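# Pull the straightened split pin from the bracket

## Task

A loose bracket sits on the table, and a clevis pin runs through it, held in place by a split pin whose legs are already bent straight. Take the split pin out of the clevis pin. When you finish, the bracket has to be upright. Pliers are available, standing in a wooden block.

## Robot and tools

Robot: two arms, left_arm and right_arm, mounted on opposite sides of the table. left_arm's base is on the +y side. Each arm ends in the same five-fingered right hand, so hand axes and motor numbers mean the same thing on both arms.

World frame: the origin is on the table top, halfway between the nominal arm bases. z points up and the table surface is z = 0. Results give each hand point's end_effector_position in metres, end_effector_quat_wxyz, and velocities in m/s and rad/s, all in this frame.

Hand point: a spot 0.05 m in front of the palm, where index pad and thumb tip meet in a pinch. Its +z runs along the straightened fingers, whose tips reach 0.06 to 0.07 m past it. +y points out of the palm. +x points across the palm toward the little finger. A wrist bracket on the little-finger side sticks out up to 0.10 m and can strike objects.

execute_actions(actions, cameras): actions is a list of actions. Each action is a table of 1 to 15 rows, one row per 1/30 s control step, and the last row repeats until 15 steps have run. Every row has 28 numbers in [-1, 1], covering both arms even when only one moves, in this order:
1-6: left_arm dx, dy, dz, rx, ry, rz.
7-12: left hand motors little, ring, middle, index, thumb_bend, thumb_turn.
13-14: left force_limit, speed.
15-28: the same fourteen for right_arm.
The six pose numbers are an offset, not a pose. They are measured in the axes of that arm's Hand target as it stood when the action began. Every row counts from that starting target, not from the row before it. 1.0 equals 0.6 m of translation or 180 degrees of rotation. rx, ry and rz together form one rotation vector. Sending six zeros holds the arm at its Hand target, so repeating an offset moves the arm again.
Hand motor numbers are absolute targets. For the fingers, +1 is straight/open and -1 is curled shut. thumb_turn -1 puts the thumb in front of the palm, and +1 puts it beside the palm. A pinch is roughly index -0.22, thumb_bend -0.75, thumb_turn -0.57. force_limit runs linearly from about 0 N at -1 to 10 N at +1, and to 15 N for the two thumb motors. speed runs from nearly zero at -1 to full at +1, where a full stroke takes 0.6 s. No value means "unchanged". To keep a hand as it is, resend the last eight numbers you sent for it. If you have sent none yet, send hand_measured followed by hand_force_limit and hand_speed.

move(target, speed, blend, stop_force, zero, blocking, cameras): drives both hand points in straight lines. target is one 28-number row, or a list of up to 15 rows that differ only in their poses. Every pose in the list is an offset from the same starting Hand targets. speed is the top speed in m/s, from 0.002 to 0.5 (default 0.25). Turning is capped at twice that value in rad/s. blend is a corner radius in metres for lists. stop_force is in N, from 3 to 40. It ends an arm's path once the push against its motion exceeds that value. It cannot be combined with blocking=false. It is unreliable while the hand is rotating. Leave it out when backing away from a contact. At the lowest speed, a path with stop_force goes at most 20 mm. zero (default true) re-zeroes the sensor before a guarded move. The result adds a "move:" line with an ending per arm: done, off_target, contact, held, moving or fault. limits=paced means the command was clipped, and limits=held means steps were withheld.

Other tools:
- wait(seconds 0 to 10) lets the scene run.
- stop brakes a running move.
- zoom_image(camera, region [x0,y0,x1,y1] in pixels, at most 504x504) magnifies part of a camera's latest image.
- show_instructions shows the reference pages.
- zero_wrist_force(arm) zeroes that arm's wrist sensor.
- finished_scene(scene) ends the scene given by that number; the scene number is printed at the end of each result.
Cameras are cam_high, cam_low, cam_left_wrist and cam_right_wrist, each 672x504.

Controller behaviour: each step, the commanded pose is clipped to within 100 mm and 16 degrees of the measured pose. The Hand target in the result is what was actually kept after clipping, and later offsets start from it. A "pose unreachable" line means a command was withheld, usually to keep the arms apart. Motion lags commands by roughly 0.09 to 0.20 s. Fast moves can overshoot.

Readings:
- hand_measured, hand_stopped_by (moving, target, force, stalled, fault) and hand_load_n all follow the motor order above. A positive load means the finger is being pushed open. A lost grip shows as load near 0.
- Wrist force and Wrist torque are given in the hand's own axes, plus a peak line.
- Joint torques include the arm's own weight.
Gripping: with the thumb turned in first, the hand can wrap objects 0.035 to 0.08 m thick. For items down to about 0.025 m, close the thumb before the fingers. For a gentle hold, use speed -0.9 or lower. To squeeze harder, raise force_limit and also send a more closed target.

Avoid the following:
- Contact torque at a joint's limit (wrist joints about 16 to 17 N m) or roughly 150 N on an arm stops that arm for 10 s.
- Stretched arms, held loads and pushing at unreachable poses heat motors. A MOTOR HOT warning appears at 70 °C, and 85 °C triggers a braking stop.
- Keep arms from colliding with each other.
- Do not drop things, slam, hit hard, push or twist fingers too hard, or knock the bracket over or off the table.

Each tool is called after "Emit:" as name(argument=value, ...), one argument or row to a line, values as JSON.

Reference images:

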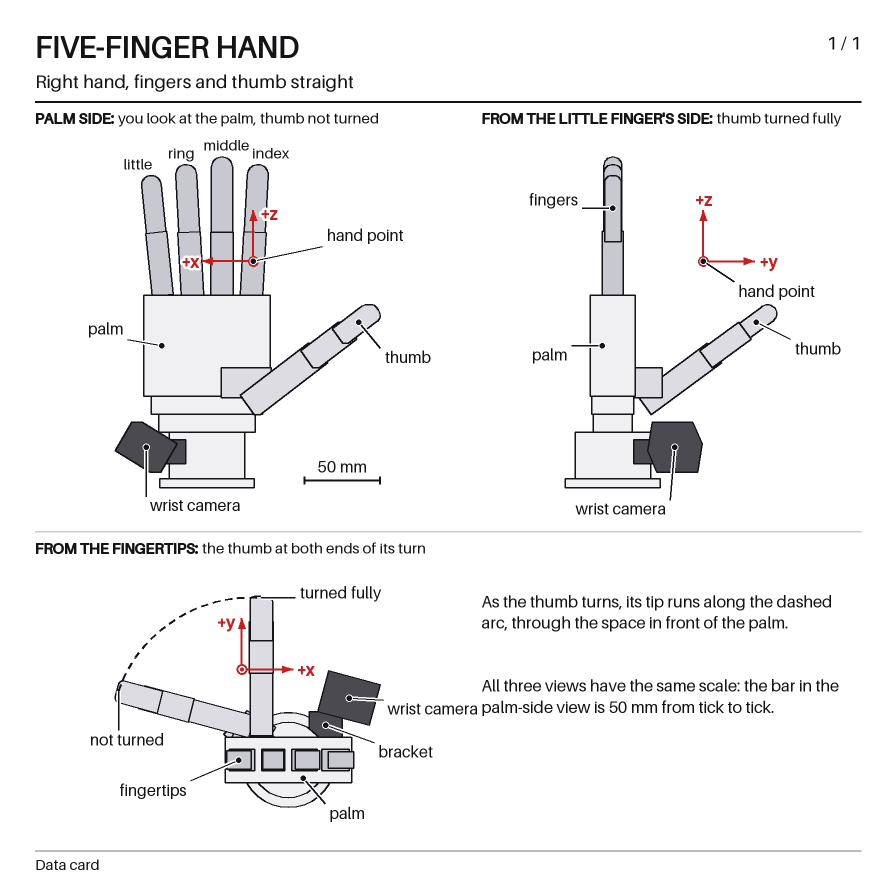

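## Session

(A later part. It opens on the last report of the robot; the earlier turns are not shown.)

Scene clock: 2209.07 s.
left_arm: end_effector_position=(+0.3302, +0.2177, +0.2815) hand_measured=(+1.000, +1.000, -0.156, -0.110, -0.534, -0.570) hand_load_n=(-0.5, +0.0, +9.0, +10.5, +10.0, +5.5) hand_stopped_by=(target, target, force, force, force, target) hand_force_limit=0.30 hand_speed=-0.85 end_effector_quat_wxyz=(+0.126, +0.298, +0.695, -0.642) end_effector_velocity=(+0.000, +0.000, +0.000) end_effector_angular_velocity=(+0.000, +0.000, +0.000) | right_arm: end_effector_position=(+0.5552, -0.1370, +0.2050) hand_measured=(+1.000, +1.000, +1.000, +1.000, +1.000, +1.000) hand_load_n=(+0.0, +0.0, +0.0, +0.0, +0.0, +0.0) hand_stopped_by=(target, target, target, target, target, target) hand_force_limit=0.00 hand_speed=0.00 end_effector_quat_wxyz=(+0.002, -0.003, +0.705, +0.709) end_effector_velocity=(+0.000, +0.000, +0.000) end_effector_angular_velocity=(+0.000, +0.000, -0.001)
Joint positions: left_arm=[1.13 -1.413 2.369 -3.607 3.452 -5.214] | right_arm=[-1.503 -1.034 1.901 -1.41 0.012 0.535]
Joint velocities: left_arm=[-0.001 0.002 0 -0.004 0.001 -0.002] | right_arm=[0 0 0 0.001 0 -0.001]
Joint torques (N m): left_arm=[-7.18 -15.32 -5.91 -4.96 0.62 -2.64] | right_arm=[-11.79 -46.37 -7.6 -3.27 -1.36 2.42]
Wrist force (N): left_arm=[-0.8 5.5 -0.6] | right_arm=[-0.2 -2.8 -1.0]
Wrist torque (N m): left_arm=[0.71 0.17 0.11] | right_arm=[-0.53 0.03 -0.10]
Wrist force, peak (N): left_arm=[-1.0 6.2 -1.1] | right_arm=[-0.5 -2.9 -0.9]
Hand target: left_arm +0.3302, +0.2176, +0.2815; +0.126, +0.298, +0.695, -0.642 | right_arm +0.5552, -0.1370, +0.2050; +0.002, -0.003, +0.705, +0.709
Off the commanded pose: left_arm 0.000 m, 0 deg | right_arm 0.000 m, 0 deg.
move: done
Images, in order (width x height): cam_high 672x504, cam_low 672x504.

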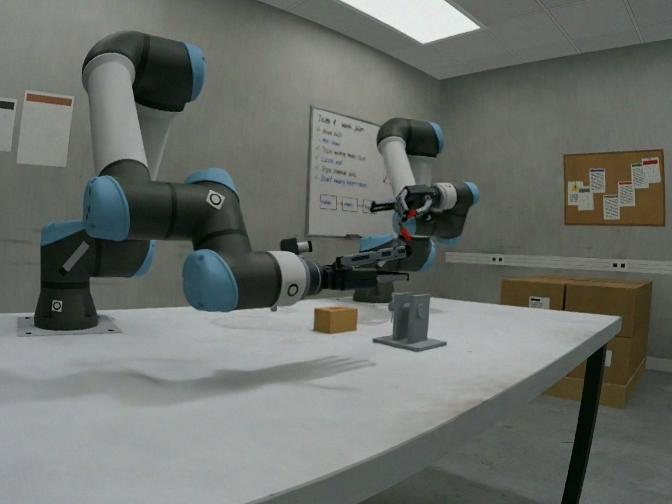

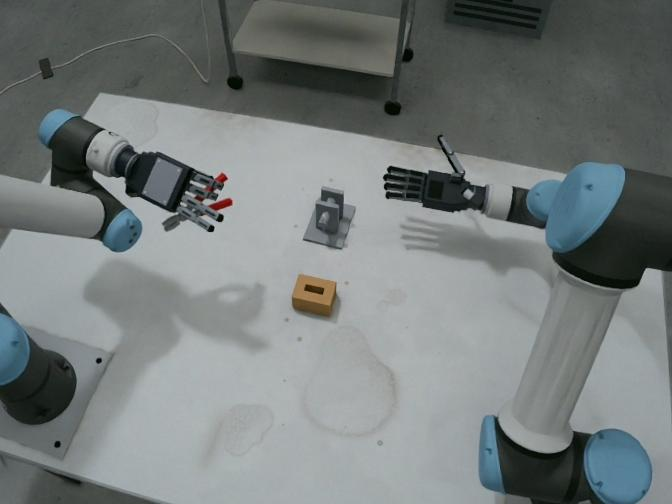

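Emit:
move(
  target=[0,0,0,-0.472,0.2826,0.1475,1,1,-0.6,-0.6,-0.9,-0.57,0.3,-0.85,0,0,0,0,0,0,1,1,1,1,1,1,0,0],
  speed=0.2,
  cameras=["cam_low","cam_high"],
)

Emit:
zoom_image(
  camera="cam_low",
  region=[140, 150, 280, 260],
)

Scene clock: 2235.33 s.
left_arm: end_effector_position=(+0.3299, +0.2175, +0.2814) hand_measured=(+1.000, +1.000, -0.156, -0.110, -0.534, -0.570) hand_load_n=(+0.0, +0.0, +11.5, +10.0, +8.5, +4.5) hand_stopped_by=(target, target, force, force, force, target) hand_force_limit=0.30 hand_speed=-0.85 end_effector_quat_wxyz=(+0.131, +0.494, +0.839, +0.187) end_effector_velocity=(+0.000, +0.000, +0.000) end_effector_angular_velocity=(+0.001, -0.001, +0.001) | right_arm: end_effector_position=(+0.5552, -0.1370, +0.2050) hand_measured=(+1.000, +1.000, +1.000, +1.000, +1.000, +1.000) hand_load_n=(+0.0, +0.0, +0.0, +0.0, +0.0, +0.0) hand_stopped_by=(target, target, target, target, target, target) hand_force_limit=0.00 hand_speed=0.00 end_effector_quat_wxyz=(+0.002, -0.003, +0.705, +0.709) end_effector_velocity=(+0.000, +0.000, +0.000) end_effector_angular_velocity=(+0.000, -0.002, +0.000)
Joint positions: left_arm=[0.252 -1.832 2.049 -1.679 5.162 -5.039] | right_arm=[-1.503 -1.034 1.902 -1.412 0.012 0.536]
Joint velocities: left_arm=[-0.001 -0.001 -0.001 0.002 0.001 -0.002] | right_arm=[0 0 0 -0.001 0 -0.001]
Joint torques (N m): left_arm=[-8.59 -5.52 -33 0.38 2.78 -2.56] | right_arm=[-12.15 -46.1 -6.93 -3.24 -1.3 2.42]
Wrist force (N): left_arm=[-1.7 3.7 0.4] | right_arm=[-0.3 -2.6 -0.9]
Wrist torque (N m): left_arm=[0.70 0.18 0.01] | right_arm=[-0.51 0.04 -0.09]
Wrist force, peak (N): left_arm=[-0.9 6.1 -0.9] | right_arm=[-0.2 -2.9 -1.1]
Hand target: left_arm +0.3299, +0.2175, +0.2814; +0.131, +0.494, +0.839, +0.188 | right_arm +0.5552, -0.1370, +0.2050; +0.002, -0.003, +0.705, +0.709
Off the commanded pose: left_arm 0.000 m, 0 deg | right_arm 0.000 m, 0 deg.
move: done
Images, in order (width x height): cam_high 672x504, cam_low 672x504.

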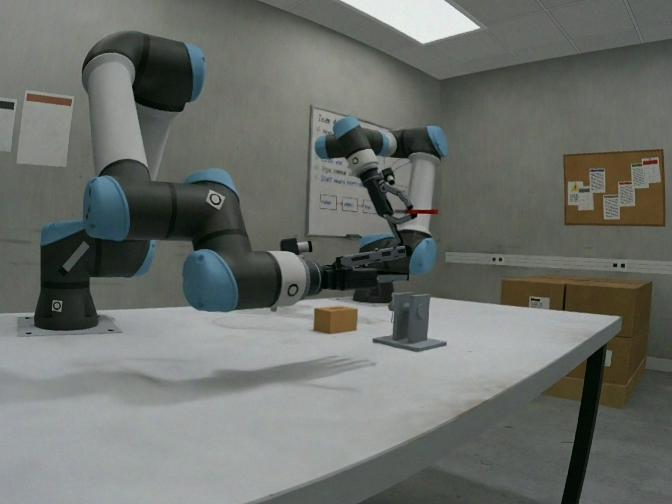

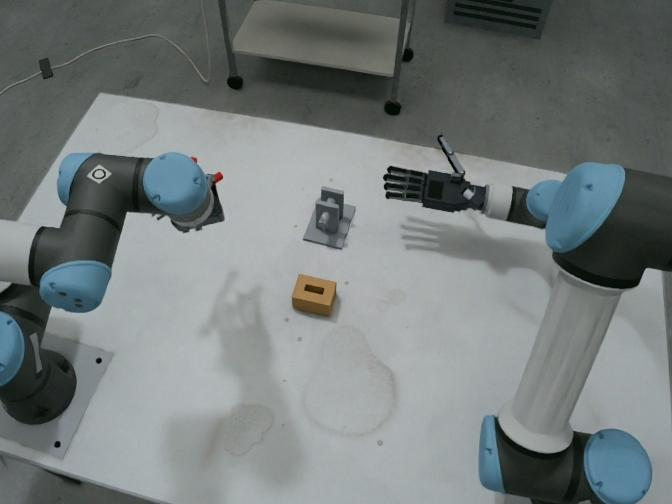

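Scaled by 3.600 from the camera's 672x504 image, which has a finer 960x720 frame.

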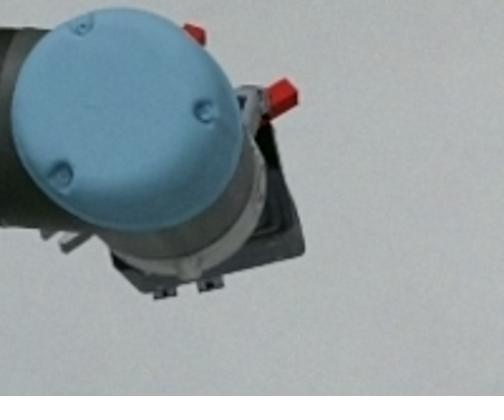

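Emit:
move(
  target=[0,0,0,0,0,0,-0.2,-0.2,-0.6,-0.6,-0.9,-0.57,0.3,-0.85,0,0,0,0,0,0,1,1,1,1,1,1,0,0],
)

Emit:
zoom_image(
  camera="cam_high",
  region=[340, 140, 470, 260],
)

Scene clock: 2247.70 s.
left_arm: end_effector_position=(+0.3299, +0.2175, +0.2814) hand_measured=(-0.200, -0.200, -0.156, -0.110, -0.534, -0.570) hand_load_n=(+0.0, +0.0, +11.0, +10.5, +8.5, +4.5) hand_stopped_by=(target, target, force, force, force, target) hand_force_limit=0.30 hand_speed=-0.85 end_effector_quat_wxyz=(+0.131, +0.494, +0.839, +0.188) end_effector_velocity=(+0.000, +0.001, +0.001) end_effector_angular_velocity=(+0.000, +0.000, +0.000) | right_arm: end_effector_position=(+0.5552, -0.1370, +0.2050) hand_measured=(+1.000, +1.000, +1.000, +1.000, +1.000, +1.000) hand_load_n=(+0.0, +0.0, +0.0, +0.0, +0.0, +0.0) hand_stopped_by=(target, target, target, target, target, target) hand_force_limit=0.00 hand_speed=0.00 end_effector_quat_wxyz=(+0.002, -0.003, +0.705, +0.709) end_effector_velocity=(+0.000, +0.000, +0.000) end_effector_angular_velocity=(+0.000, +0.000, -0.001)
Joint positions: left_arm=[0.252 -1.831 2.049 -1.678 5.162 -5.039] | right_arm=[-1.503 -1.034 1.902 -1.414 0.012 0.538]
Joint velocities: left_arm=[0 -0.002 0 0.002 0 0] | right_arm=[-0.001 0 0 0 0 0]
Joint torques (N m): left_arm=[-7.3 -5.07 -29.89 -0.01 2.07 -2.51] | right_arm=[-12.14 -45.99 -7.06 -3.25 -1.35 2.49]
Wrist force (N): left_arm=[-1.6 3.7 0.4] | right_arm=[-0.3 -2.6 -1.0]
Wrist torque (N m): left_arm=[0.69 0.18 0.02] | right_arm=[-0.51 0.04 -0.09]
Wrist force, peak (N): left_arm=[-1.8 4.0 0.5] | right_arm=[-0.4 -2.8 -1.1]
Hand target: left_arm +0.3299, +0.2175, +0.2814; +0.131, +0.494, +0.839, +0.188 | right_arm +0.5552, -0.1370, +0.2050; +0.002, -0.003, +0.705, +0.709
Off the commanded pose: left_arm 0.000 m, 0 deg | right_arm 0.000 m, 0 deg.
move: done
camera_calibration:
cam_left_wrist: T_world_to_cam=[[0.666933, 0.640132, 0.381355, -0.458462], [0.380462, -0.732616, 0.564378, -0.120762], [0.640663, -0.231311, -0.732152, 0.161825], [0, 0, 0, 1]] pos_world=[0.248033, 0.242436, 0.361473]
cam_right_wrist: T_world_to_cam=[[-0.325066, -0.0351323, 0.945038, -0.0237389], [0.819644, -0.508928, 0.263014, -0.576438], [0.471716, 0.860092, 0.194231, -0.0676348], [0, 0, 0, 1]] pos_world=[0.496662, -0.236027, 0.187183]

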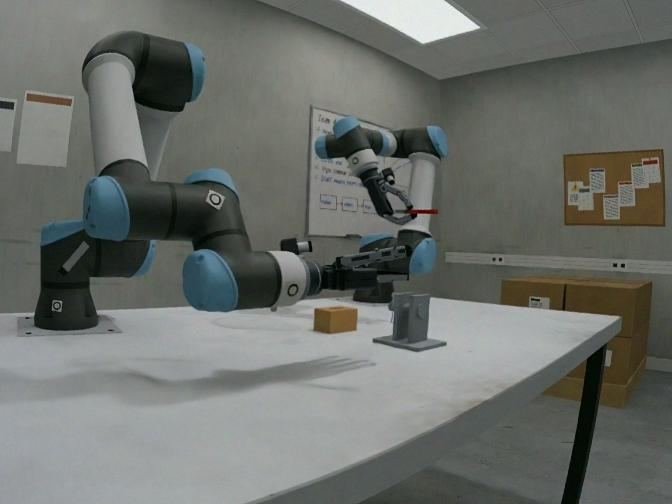

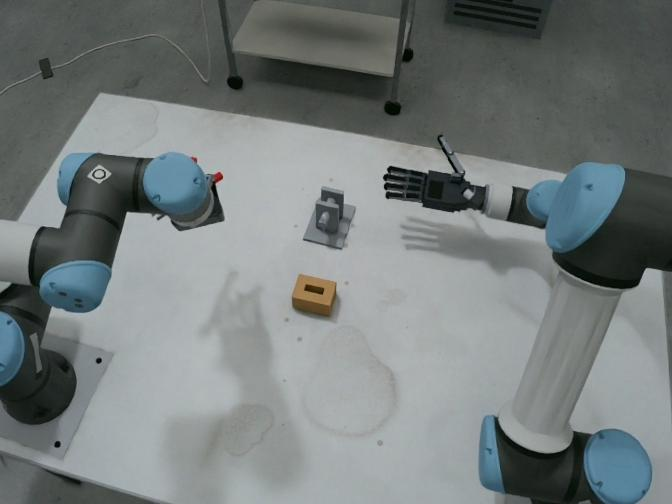

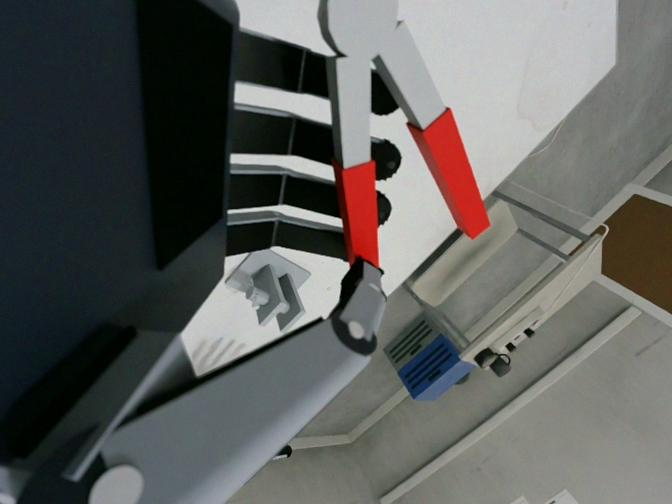

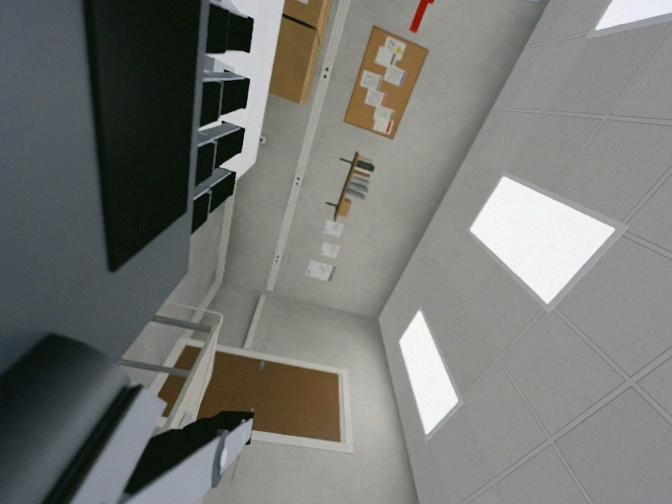

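Scaled by 3.877 from the camera's 672x504 image, which has a finer 960x720 frame.

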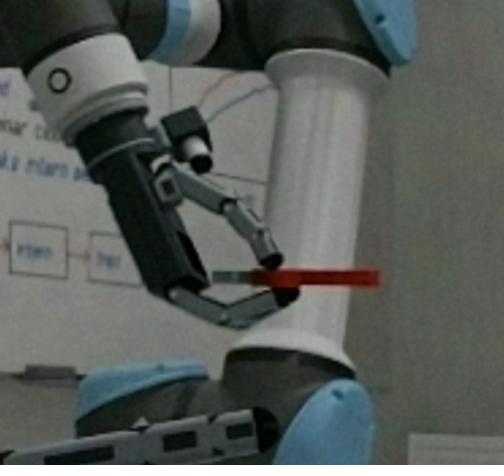

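Emit:
move(
  target=[0.0123,-0.1602,0.3226,0,0,0,-0.2,-0.2,-0.6,-0.6,-0.9,-0.57,0.3,-0.85,0,0,0,0,0,0,1,1,1,1,1,1,0,0],
  speed=0.15,
  cameras=[],
)

Emit:
move(
  target=[0.0027,-0.0356,0.0717,0,0,0,-0.2,-0.2,-0.6,-0.6,-0.9,-0.57,0.3,-0.85,0,0,0,0,0,0,1,1,1,1,1,1,0,0],
  speed=0.015,
  stop_force=4,
  cameras=["cam_low","cam_high"],
)

Emit:
zoom_image(
  camera="cam_high",
  region=[340, 220, 470, 340],
)

Scene clock: 2259.27 s.
left_arm: end_effector_position=(+0.3301, +0.2173, +0.0650) hand_measured=(-0.200, -0.200, -0.156, -0.110, -0.534, -0.570) hand_load_n=(+0.0, +0.0, +11.0, +10.0, +8.5, +4.5) hand_stopped_by=(target, target, force, force, force, target) hand_force_limit=0.30 hand_speed=-0.85 end_effector_quat_wxyz=(+0.131, +0.494, +0.839, +0.188) end_effector_velocity=(+0.000, +0.000, +0.000) end_effector_angular_velocity=(-0.001, +0.000, +0.000) | right_arm: end_effector_position=(+0.5552, -0.1370, +0.2050) hand_measured=(+1.000, +1.000, +1.000, +1.000, +1.000, +1.000) hand_load_n=(+0.0, +0.0, +0.0, +0.0, +0.0, +0.0) hand_stopped_by=(target, target, target, target, target, target) hand_force_limit=0.00 hand_speed=0.00 end_effector_quat_wxyz=(+0.002, -0.003, +0.705, +0.709) end_effector_velocity=(+0.001, -0.001, +0.000) end_effector_angular_velocity=(+0.000, +0.002, -0.001)
Joint positions: left_arm=[0.253 -1.48 2.407 -2.388 5.162 -5.038] | right_arm=[-1.503 -1.034 1.902 -1.414 0.012 0.538]
Joint velocities: left_arm=[0.001 0.002 0 -0.003 0 0] | right_arm=[-0.001 0 0 0.001 0 0.001]
Joint torques (N m): left_arm=[10.78 -12.17 -7.05 -5.44 2.31 2.58] | right_arm=[-12.06 -45.91 -7.57 -3.33 -1.37 2.46]
Wrist force (N): left_arm=[-1.9 3.8 0.2] | right_arm=[-0.2 -2.7 -1.0]
Wrist torque (N m): left_arm=[0.73 0.21 -0.02] | right_arm=[-0.52 0.03 -0.09]
Wrist force, peak (N): left_arm=[-1.7 4.3 -0.5] | right_arm=[-0.4 -2.8 -1.1]
Hand target: left_arm +0.3301, +0.2173, +0.0649; +0.131, +0.494, +0.839, +0.188 | right_arm +0.5552, -0.1370, +0.2050; +0.002, -0.003, +0.705, +0.709
Off the commanded pose: left_arm 0.000 m, 0 deg | right_arm 0.000 m, 0 deg.
move: done
No camera images: "cameras" was empty.

Scene clock: 2262.43 s.
left_arm: end_effector_position=(+0.3301, +0.2173, +0.0353) hand_measured=(-0.200, -0.200, -0.156, -0.110, -0.534, -0.570) hand_load_n=(+0.0, +0.0, +11.0, +10.0, +9.0, +4.5) hand_stopped_by=(target, target, force, force, force, target) hand_force_limit=0.30 hand_speed=-0.85 end_effector_quat_wxyz=(+0.131, +0.494, +0.839, +0.188) end_effector_velocity=(+0.000, +0.000, -0.001) end_effector_angular_velocity=(+0.002, +0.002, +0.000) | right_arm: end_effector_position=(+0.5552, -0.1370, +0.2050) hand_measured=(+1.000, +1.000, +1.000, +1.000, +1.000, +1.000) hand_load_n=(+0.0, +0.0, +0.0, +0.0, +0.0, +0.0) hand_stopped_by=(target, target, target, target, target, target) hand_force_limit=0.00 hand_speed=0.00 end_effector_quat_wxyz=(+0.002, -0.003, +0.705, +0.709) end_effector_velocity=(+0.000, +0.000, +0.000) end_effector_angular_velocity=(+0.000, +0.000, +0.000)
Joint positions: left_arm=[0.253 -1.392 2.433 -2.501 5.162 -5.038] | right_arm=[-1.503 -1.034 1.902 -1.415 0.012 0.539]
Joint velocities: left_arm=[0 0.001 0 0.001 -0.001 0] | right_arm=[0 0 0 0 0 0]
Joint torques (N m): left_arm=[9.92 -30.52 -21.06 0.74 -0.85 2.58] | right_arm=[-12.22 -46.14 -7.72 -3.2 -1.37 2.39]
Wrist force (N): left_arm=[-1.8 5.9 -2.8] | right_arm=[-0.3 -2.7 -0.9]
Wrist torque (N m): left_arm=[0.84 0.21 -0.02] | right_arm=[-0.53 0.04 -0.10]
Wrist force, peak (N): left_arm=[-1.9 6.5 -9.0] | right_arm=[-0.4 -2.8 -1.0]
Hand target: left_arm +0.3301, +0.2173, +0.0353; +0.131, +0.494, +0.839, +0.188 | right_arm +0.5552, -0.1370, +0.2050; +0.002, -0.003, +0.705, +0.709
Off the commanded pose: left_arm 0.018 m, 0 deg | right_arm 0.000 m, 0 deg.
move: contact (left_arm)
Images, in order (width x height): cam_high 672x504, cam_low 672x504.

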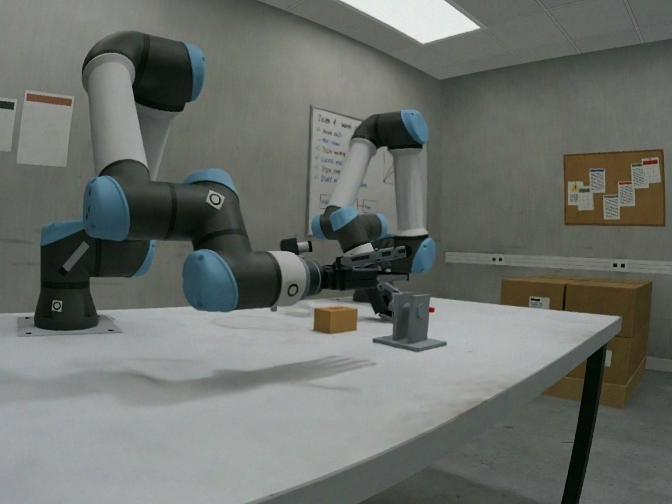

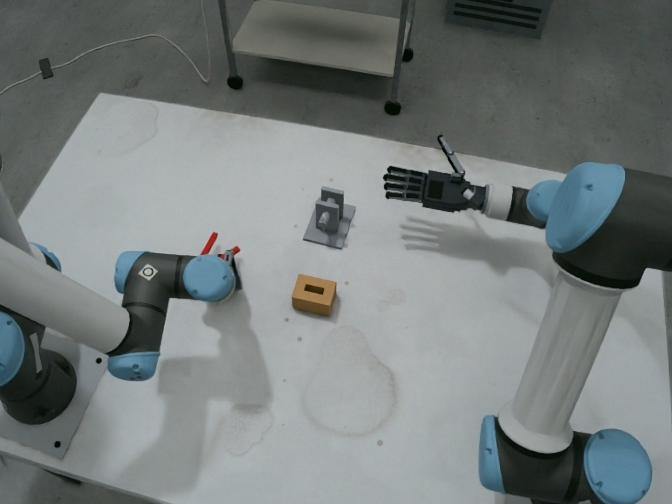

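Scaled by 3.877 from the camera's 672x504 image, which has a finer 960x720 frame.

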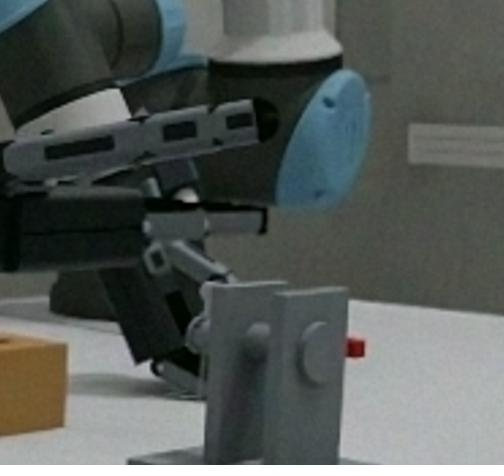

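Emit:
move(
  target=[0,0,0,0,0,0,-0.2,-0.2,-0.6,-0.6,-0.2,-0.57,0.3,-0.9,0,0,0,0,0,0,1,1,1,1,1,1,0,0],
  cameras=["cam_left_wrist"],
)

Emit:
zoom_image(
  camera="cam_left_wrist",
  region=[200, 0, 600, 400],
)

Scene clock: 2271.53 s.
left_arm: end_effector_position=(+0.3301, +0.2173, +0.0353) hand_measured=(-0.200, -0.200, -0.158, -0.112, -0.200, -0.570) hand_load_n=(+0.5, +0.0, +0.5, +0.0, +0.0, +0.0) hand_stopped_by=(target, target, force, force, target, target) hand_force_limit=0.30 hand_speed=-0.90 end_effector_quat_wxyz=(+0.131, +0.494, +0.839, +0.188) end_effector_velocity=(+0.000, +0.000, +0.000) end_effector_angular_velocity=(+0.000, -0.001, +0.000) | right_arm: end_effector_position=(+0.5552, -0.1370, +0.2050) hand_measured=(+1.000, +1.000, +1.000, +1.000, +1.000, +1.000) hand_load_n=(+0.0, +0.0, +0.0, +0.0, +0.0, +0.0) hand_stopped_by=(target, target, target, target, target, target) hand_force_limit=0.00 hand_speed=0.00 end_effector_quat_wxyz=(+0.002, -0.003, +0.705, +0.709) end_effector_velocity=(+0.000, +0.000, +0.000) end_effector_angular_velocity=(+0.000, -0.002, +0.000)
Joint positions: left_arm=[0.253 -1.392 2.433 -2.501 5.162 -5.038] | right_arm=[-1.503 -1.034 1.903 -1.415 0.012 0.539]
Joint velocities: left_arm=[0 0 0 -0.001 0.001 0] | right_arm=[-0.001 0 0 -0.001 0 -0.001]
Joint torques (N m): left_arm=[-5.44 -29.84 -13.17 -1.5 1.2 0.75] | right_arm=[-11.83 -46.16 -7.77 -3.25 -1.37 2.44]
Wrist force (N): left_arm=[-1.7 3.9 -0.3] | right_arm=[-0.2 -2.7 -1.1]
Wrist torque (N m): left_arm=[0.75 0.18 -0.01] | right_arm=[-0.52 0.02 -0.09]
Wrist force, peak (N): left_arm=[-1.8 6.4 -2.8] | right_arm=[-0.2 -2.9 -1.0]
Hand target: left_arm +0.3301, +0.2173, +0.0353; +0.131, +0.494, +0.839, +0.188 | right_arm +0.5552, -0.1370, +0.2050; +0.002, -0.003, +0.705, +0.709
Off the commanded pose: left_arm 0.000 m, 0 deg | right_arm 0.000 m, 0 deg.
move: done
camera_calibration:
cam_left_wrist: T_world_to_cam=[[0.666929, 0.640129, 0.381367, -0.364601], [0.380518, -0.732643, 0.564305, 0.0178253], [0.640634, -0.231234, -0.732201, -0.0186064], [0, 0, 0, 1]] pos_world=[0.2483, 0.242149, 0.115364]
Images, in order (width x height): cam_left_wrist 672x504.

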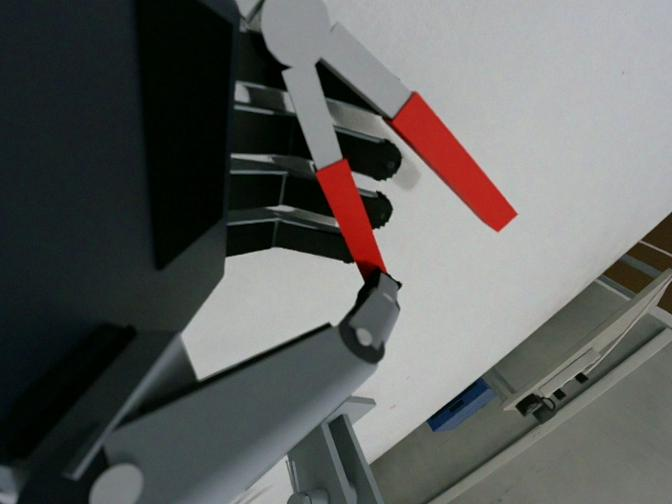

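Scaled by 1.260 from the camera's 672x504 image, which has a finer 960x720 frame.

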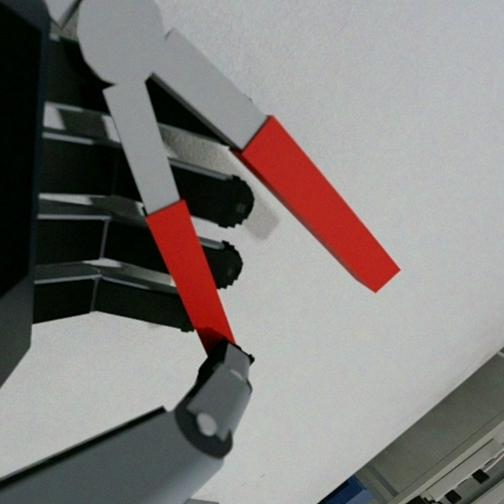

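Emit:
move(
  target=[0,0,0,0,0,0,-0.2,-0.2,-0.6,-0.6,0.8,-0.57,0.3,-0.3,0,0,0,0,0,0,1,1,1,1,1,1,0,0],
  cameras=[],
)

Emit:
move(
  target=[0,-0.152,-0.0775,0,0,0,-0.2,-0.2,-0.6,-0.6,0.8,-0.57,0.3,-0.3,0,0,0,0,0,0,1,1,1,1,1,1,0,0],
  speed=0.04,
  cameras=["cam_left_wrist","cam_low"],
)

Scene clock: 2277.83 s.
left_arm: end_effector_position=(+0.3301, +0.2173, +0.0353) hand_measured=(-0.200, -0.200, -0.158, -0.112, +0.800, -0.570) hand_load_n=(+1.0, +0.0, +0.5, +0.0, +0.0, +0.0) hand_stopped_by=(target, target, force, force, target, target) hand_force_limit=0.30 hand_speed=-0.30 end_effector_quat_wxyz=(+0.131, +0.494, +0.839, +0.188) end_effector_velocity=(+0.000, +0.000, +0.000) end_effector_angular_velocity=(+0.001, +0.000, +0.000) | right_arm: end_effector_position=(+0.5552, -0.1370, +0.2050) hand_measured=(+1.000, +1.000, +1.000, +1.000, +1.000, +1.000) hand_load_n=(+0.0, +0.0, +0.0, +0.0, +0.0, +0.0) hand_stopped_by=(target, target, target, target, target, target) hand_force_limit=0.00 hand_speed=0.00 end_effector_quat_wxyz=(+0.002, -0.003, +0.705, +0.709) end_effector_velocity=(+0.000, +0.000, +0.000) end_effector_angular_velocity=(+0.000, +0.003, +0.001)
Joint positions: left_arm=[0.253 -1.392 2.433 -2.501 5.162 -5.038] | right_arm=[-1.503 -1.034 1.903 -1.416 0.012 0.539]
Joint velocities: left_arm=[0 0.001 0 0 0 0] | right_arm=[0 0 0 0.002 0 0]
Joint torques (N m): left_arm=[-6.01 -30.12 -8.93 -5.05 2.07 -0.7] | right_arm=[-11.93 -46.12 -7.96 -3.3 -1.37 2.46]
Wrist force (N): left_arm=[-1.7 3.8 -0.2] | right_arm=[0.0 -2.6 -0.9]
Wrist torque (N m): left_arm=[0.74 0.19 -0.02] | right_arm=[-0.51 0.00 -0.08]
Wrist force, peak (N): left_arm=[-1.6 4.3 -0.3] | right_arm=[-0.3 -2.9 -1.0]
Hand target: left_arm +0.3301, +0.2173, +0.0353; +0.131, +0.494, +0.839, +0.188 | right_arm +0.5552, -0.1370, +0.2050; +0.002, -0.003, +0.705, +0.709
Off the commanded pose: left_arm 0.000 m, 0 deg | right_arm 0.000 m, 0 deg.
move: done
No camera images: "cameras" was empty.

Scene clock: 2280.90 s.
left_arm: end_effector_position=(+0.2401, +0.1684, +0.0362) hand_measured=(-0.200, -0.200, -0.158, -0.112, +0.800, -0.570) hand_load_n=(+1.0, +0.0, +0.5, +0.0, +0.0, +0.0) hand_stopped_by=(target, target, force, force, target, target) hand_force_limit=0.30 hand_speed=-0.30 end_effector_quat_wxyz=(+0.131, +0.494, +0.839, +0.188) end_effector_velocity=(-0.001, +0.000, +0.000) end_effector_angular_velocity=(+0.002, +0.000, +0.000) | right_arm: end_effector_position=(+0.5552, -0.1370, +0.2050) hand_measured=(+1.000, +1.000, +1.000, +1.000, +1.000, +1.000) hand_load_n=(+0.0, +0.0, +0.0, +0.0, +0.0, +0.0) hand_stopped_by=(target, target, target, target, target, target) hand_force_limit=0.00 hand_speed=0.00 end_effector_quat_wxyz=(+0.002, -0.003, +0.705, +0.709) end_effector_velocity=(+0.000, +0.000, +0.000) end_effector_angular_velocity=(+0.000, +0.000, +0.000)
Joint positions: left_arm=[0.004 -1.41 2.398 -2.336 5.12 -5.308] | right_arm=[-1.503 -1.034 1.903 -1.416 0.012 0.539]
Joint velocities: left_arm=[-0.002 0.001 0 0.002 0 -0.003] | right_arm=[0 0 0 -0.001 0 0.001]
Joint torques (N m): left_arm=[-9.43 -14.2 -22.62 0.62 -0.69 -2.57] | right_arm=[-12.07 -46.45 -7.54 -3.25 -1.27 2.43]
Wrist force (N): left_arm=[-1.8 3.9 0.6] | right_arm=[-0.2 -2.7 -0.9]
Wrist torque (N m): left_arm=[0.75 0.16 0.00] | right_arm=[-0.52 0.03 -0.09]
Wrist force, peak (N): left_arm=[-1.8 4.5 0.0] | right_arm=[-0.3 -2.9 -0.8]
Hand target: left_arm +0.2400, +0.1684, +0.0362; +0.131, +0.494, +0.839, +0.188 | right_arm +0.5552, -0.1370, +0.2050; +0.002, -0.003, +0.705, +0.709
Off the commanded pose: left_arm 0.000 m, 0 deg | right_arm 0.000 m, 0 deg.
move: done
camera_calibration:
cam_left_wrist: T_world_to_cam=[[0.666977, 0.640118, 0.381301, -0.273694], [0.380769, -0.732724, 0.56403, 0.0157081], [0.640434, -0.231007, -0.732448, 0.0284816], [0, 0, 0, 1]] pos_world=[0.158326, 0.193286, 0.116361]
Images, in order (width x height): cam_low 672x504, cam_left_wrist 672x504.

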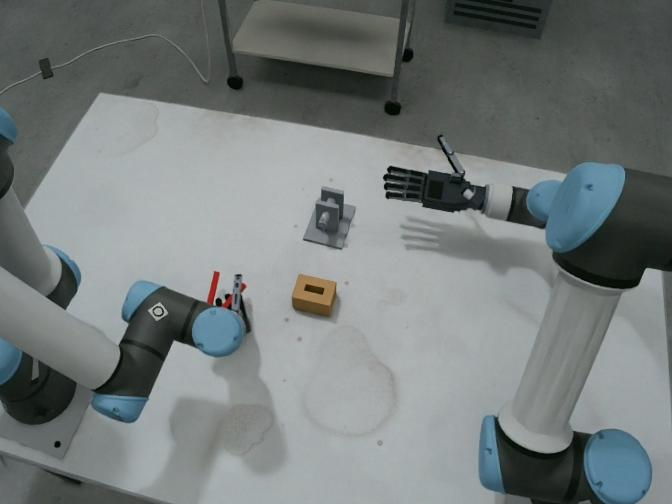

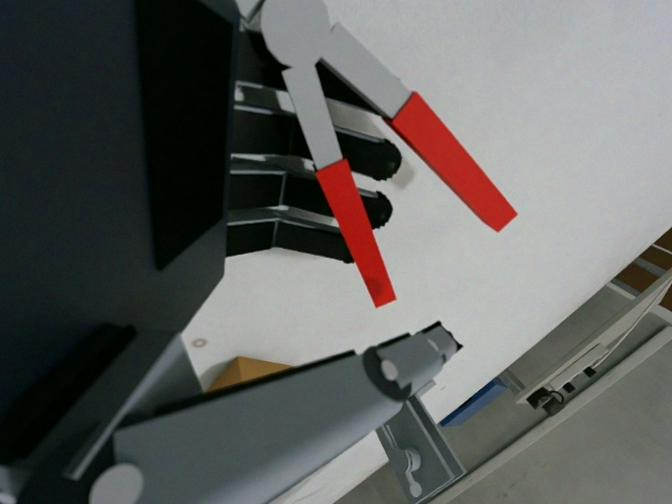

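Emit:
move(
  target=[-0.0027,0.036,-0.073,0,0,0,1,1,1,1,0.8,-0.57,0.3,-0.85,0,0,0,0,0,0,1,1,1,1,1,1,0,0],
  speed=0.02,
  cameras=["cam_left_wrist","cam_low"],
)

Scene clock: 2292.50 s.
left_arm: end_effector_position=(+0.2399, +0.1684, +0.0852) hand_measured=(+1.000, +0.996, +0.908, +1.000, +0.800, -0.570) hand_load_n=(+0.0, -9.5, -11.5, +0.0, +0.0, +0.0) hand_stopped_by=(target, target, stalled, target, target, target) hand_force_limit=0.30 hand_speed=-0.85 end_effector_quat_wxyz=(+0.131, +0.494, +0.839, +0.188) end_effector_velocity=(+0.000, +0.000, +0.000) end_effector_angular_velocity=(+0.001, +0.000, +0.000) | right_arm: end_effector_position=(+0.5552, -0.1370, +0.2050) hand_measured=(+1.000, +1.000, +1.000, +1.000, +1.000, +1.000) hand_load_n=(+0.0, +0.0, +0.0, +0.0, +0.0, +0.0) hand_stopped_by=(target, target, target, target, target, target) hand_force_limit=0.00 hand_speed=0.00 end_effector_quat_wxyz=(+0.002, -0.003, +0.705, +0.709) end_effector_velocity=(+0.000, +0.000, +0.000) end_effector_angular_velocity=(+0.000, -0.001, +0.000)
Joint positions: left_arm=[0.003 -1.539 2.348 -2.156 5.12 -5.309] | right_arm=[-1.503 -1.034 1.903 -1.416 0.012 0.54]
Joint velocities: left_arm=[0 0 0 0.001 0 0] | right_arm=[0 0 0 0 0 -0.001]
Joint torques (N m): left_arm=[-5.15 -15.03 -18.71 -3.81 -1.19 -2.35] | right_arm=[-12.02 -45.77 -8.14 -3.22 -1.34 2.42]
Wrist force (N): left_arm=[4.2 21.6 -21.8] | right_arm=[-0.2 -2.7 -1.0]
Wrist torque (N m): left_arm=[0.77 1.23 0.95] | right_arm=[-0.52 0.03 -0.09]
Wrist force, peak (N): left_arm=[4.2 22.4 -22.9] | right_arm=[-0.2 -2.8 -1.1]
Hand target: left_arm +0.2398, +0.1684, +0.0852; +0.131, +0.494, +0.839, +0.188 | right_arm +0.5552, -0.1370, +0.2050; +0.002, -0.003, +0.705, +0.709
Off the commanded pose: left_arm 0.000 m, 0 deg | right_arm 0.000 m, 0 deg.
move: done
camera_calibration:
cam_left_wrist: T_world_to_cam=[[0.66696, 0.640119, 0.381328, -0.292158], [0.38075, -0.732724, 0.564043, -0.0118393], [0.640463, -0.231003, -0.732424, 0.0645192], [0, 0, 0, 1]] pos_world=[0.158043, 0.193245, 0.165341]
Images, in order (width x height): cam_low 672x504, cam_left_wrist 672x504.

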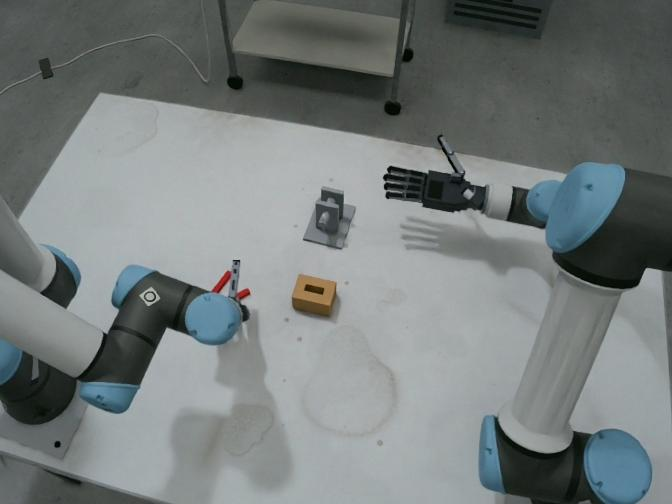

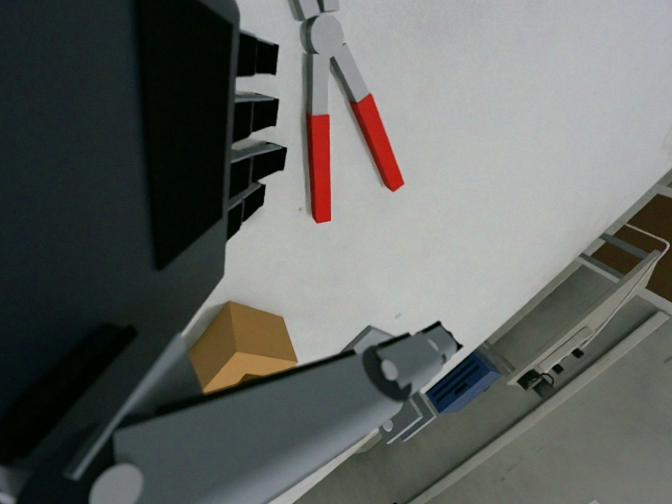

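Emit:
move(
  target=[-0.0115,0.148,-0.299,0,0,0,1,1,1,1,0.8,-0.57,0.3,-0.85,0,0,0,0,0,0,1,1,1,1,1,1,0,0],
  speed=0.12,
  cameras=["cam_left_wrist","cam_low"],
)

Emit:
zoom_image(
  camera="cam_low",
  region=[160, 220, 300, 340],
)

Scene clock: 2299.13 s.
left_arm: end_effector_position=(+0.2395, +0.1684, +0.2856) hand_measured=(+1.000, +0.998, +0.910, +1.000, +0.800, -0.570) hand_load_n=(+0.0, +0.0, +0.0, +0.0, +0.0, +0.0) hand_stopped_by=(target, target, stalled, target, target, target) hand_force_limit=0.30 hand_speed=-0.85 end_effector_quat_wxyz=(+0.131, +0.494, +0.839, +0.188) end_effector_velocity=(+0.000, +0.000, +0.001) end_effector_angular_velocity=(-0.001, +0.000, +0.000) | right_arm: end_effector_position=(+0.5552, -0.1370, +0.2050) hand_measured=(+1.000, +1.000, +1.000, +1.000, +1.000, +1.000) hand_load_n=(+0.0, +0.0, +0.0, +0.0, +0.0, +0.0) hand_stopped_by=(target, target, target, target, target, target) hand_force_limit=0.00 hand_speed=0.00 end_effector_quat_wxyz=(+0.002, -0.003, +0.705, +0.709) end_effector_velocity=(+0.000, +0.000, +0.000) end_effector_angular_velocity=(+0.000, +0.001, +0.000)
Joint positions: left_arm=[0.002 -1.813 1.995 -1.53 5.12 -5.31] | right_arm=[-1.503 -1.034 1.903 -1.416 0.012 0.54]
Joint velocities: left_arm=[0 0 -0.003 0.001 0 0] | right_arm=[0 0 0 0.001 0 0]
Joint torques (N m): left_arm=[-8.13 -21.22 -30.53 0.37 -0.75 -2.48] | right_arm=[-12 -45.75 -7.75 -3.22 -1.26 2.43]
Wrist force (N): left_arm=[-2.3 3.7 -0.7] | right_arm=[-0.2 -2.6 -1.1]
Wrist torque (N m): left_arm=[0.65 0.29 0.03] | right_arm=[-0.50 0.02 -0.09]
Wrist force, peak (N): left_arm=[4.0 22.2 -22.4] | right_arm=[-0.1 -2.8 -1.0]
Hand target: left_arm +0.2395, +0.1684, +0.2857; +0.131, +0.494, +0.839, +0.188 | right_arm +0.5552, -0.1370, +0.2050; +0.002, -0.003, +0.705, +0.709
Off the commanded pose: left_arm 0.000 m, 0 deg | right_arm 0.000 m, 0 deg.
move: done
camera_calibration:
cam_left_wrist: T_world_to_cam=[[0.666978, 0.640121, 0.381295, -0.368381], [0.380755, -0.732714, 0.564054, -0.124694], [0.640443, -0.231032, -0.732433, 0.211489], [0, 0, 0, 1]] pos_world=[0.157734, 0.193304, 0.365698]
Images, in order (width x height): cam_low 672x504, cam_left_wrist 672x504.

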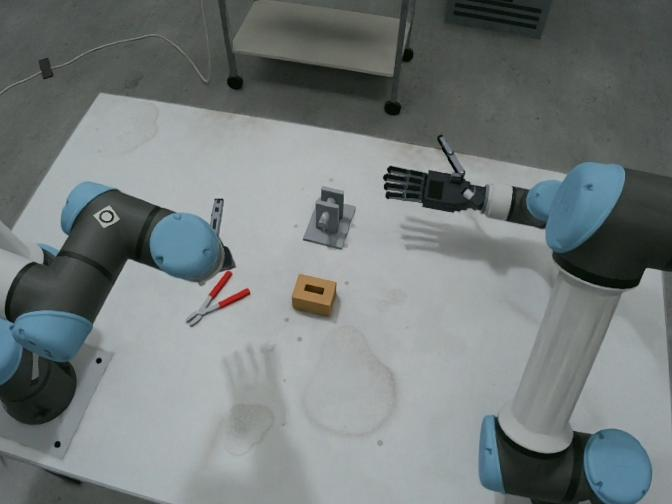

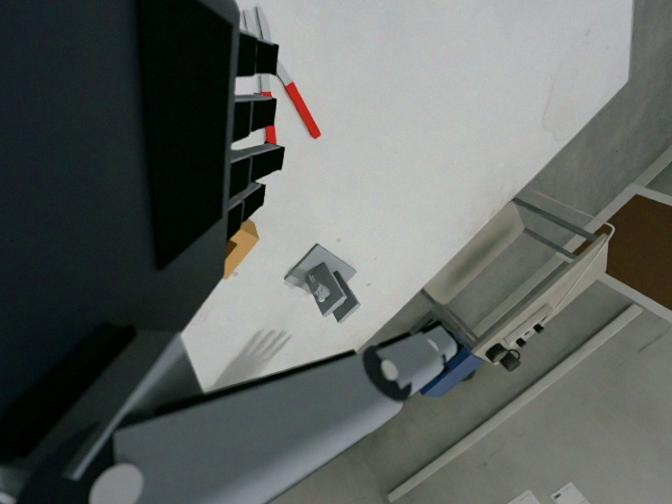

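Scaled by 3.600 from the camera's 672x504 image, which has a finer 960x720 frame.

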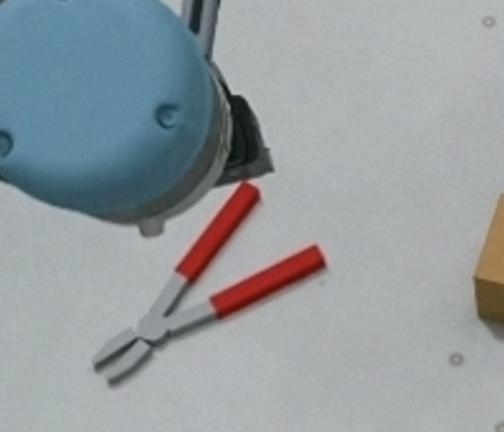

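Emit:
move(
  target=[-0.109,0.1137,0.062,0.472,-0.2826,-0.1475,1,1,1,0.3,-0.2,-0.57,0.3,-0.5,0,0,0,0,0,0,1,1,1,1,1,1,0,0],
  speed=0.15,
)

Scene clock: 2342.33 s.
left_arm: end_effector_position=(+0.3394, +0.1481, +0.2852) hand_measured=(+1.000, +0.998, +0.910, +0.300, -0.200, -0.570) hand_load_n=(+0.0, +0.0, +0.0, +0.0, +0.5, +0.0) hand_stopped_by=(target, target, stalled, target, target, target) hand_force_limit=0.30 hand_speed=-0.50 end_effector_quat_wxyz=(+0.126, +0.298, +0.695, -0.642) end_effector_velocity=(+0.000, +0.000, -0.001) end_effector_angular_velocity=(+0.000, +0.001, +0.000) | right_arm: end_effector_position=(+0.5552, -0.1370, +0.2050) hand_measured=(+1.000, +1.000, +1.000, +1.000, +1.000, +1.000) hand_load_n=(+0.0, +0.0, +0.0, +0.0, +0.0, +0.0) hand_stopped_by=(target, target, target, target, target, target) hand_force_limit=0.00 hand_speed=0.00 end_effector_quat_wxyz=(+0.002, -0.003, +0.705, +0.709) end_effector_velocity=(+0.000, +0.000, +0.000) end_effector_angular_velocity=(+0.000, -0.001, +0.000)
Joint positions: left_arm=[0.977 -1.333 2.272 -3.744 3.593 -5.38] | right_arm=[-1.503 -1.034 1.903 -1.416 0.012 0.54]
Joint velocities: left_arm=[0 0.003 0 -0.004 0 -0.002] | right_arm=[0 0.001 0 -0.001 0 -0.001]
Joint torques (N m): left_arm=[10.41 -15.49 -21.16 -4.18 -1.87 -2.46] | right_arm=[-12.18 -45.86 -7.34 -3.21 -1.33 2.47]
Wrist force (N): left_arm=[-2.4 4.7 -1.2] | right_arm=[-0.1 -2.6 -0.9]
Wrist torque (N m): left_arm=[0.79 0.30 -0.01] | right_arm=[-0.51 0.00 -0.08]
Wrist force, peak (N): left_arm=[-2.9 5.6 -0.8] | right_arm=[-0.3 -2.9 -1.0]
Hand target: left_arm +0.3394, +0.1481, +0.2852; +0.126, +0.298, +0.695, -0.642 | right_arm +0.5552, -0.1370, +0.2050; +0.002, -0.003, +0.705, +0.709
Off the commanded pose: left_arm 0.000 m, 0 deg | right_arm 0.000 m, 0 deg.
move: done
camera_calibration:
cam_left_wrist: T_world_to_cam=[[0.367818, 0.0104416, -0.929839, 0.146866], [0.897533, 0.257528, 0.35793, -0.440666], [0.243197, -0.966214, 0.0853516, 0.153036], [0, 0, 0, 1]] pos_world=[0.304274, 0.259816, 0.281228]
cam_right_wrist: T_world_to_cam=[[-0.325066, -0.035156, 0.945038, -0.0237423], [0.819651, -0.508922, 0.263005, -0.57644], [0.471704, 0.860095, 0.194249, -0.0676299], [0, 0, 0, 1]] pos_world=[0.496663, -0.236029, 0.187181]

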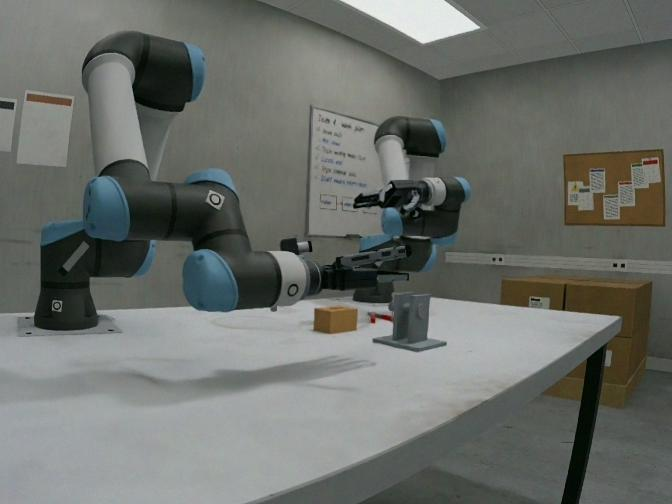

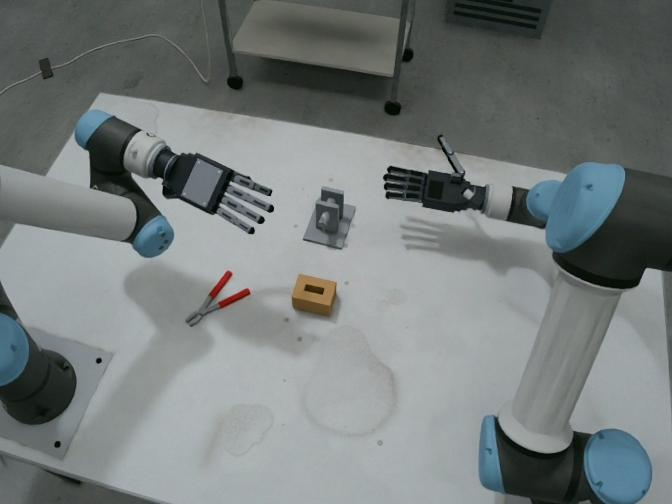

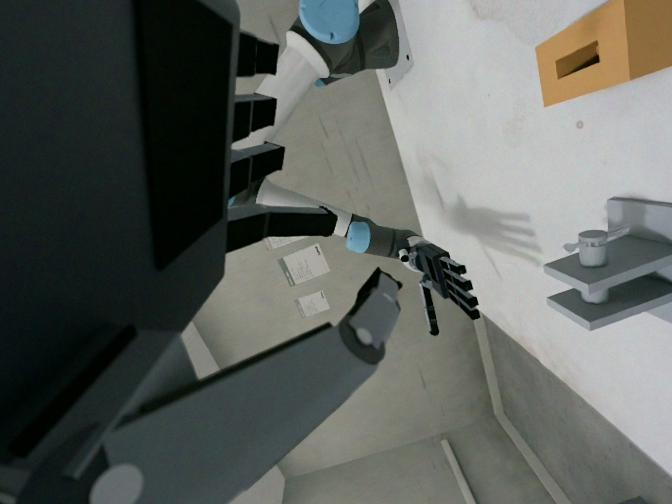

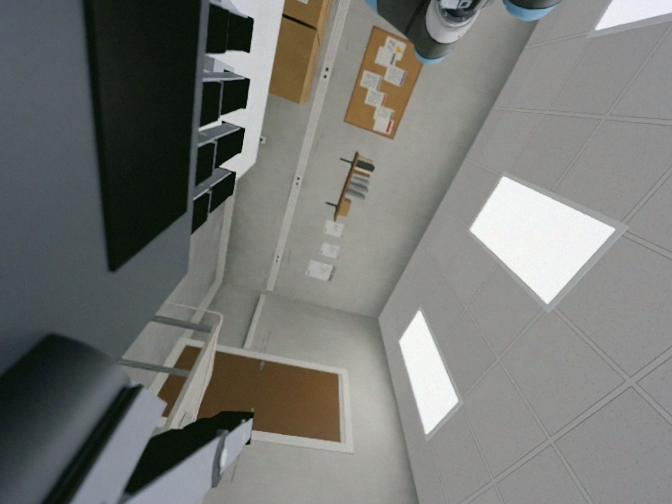

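Emit:
zoom_image(
  camera="cam_left_wrist",
  region=[530, 180, 672, 340],
)

Scaled by 3.150 from the camera's 672x504 image, which has a finer 960x720 frame.

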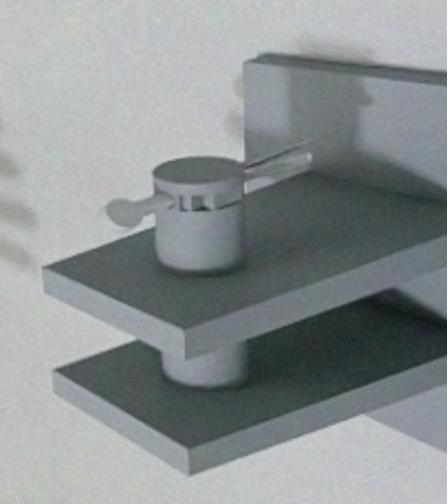

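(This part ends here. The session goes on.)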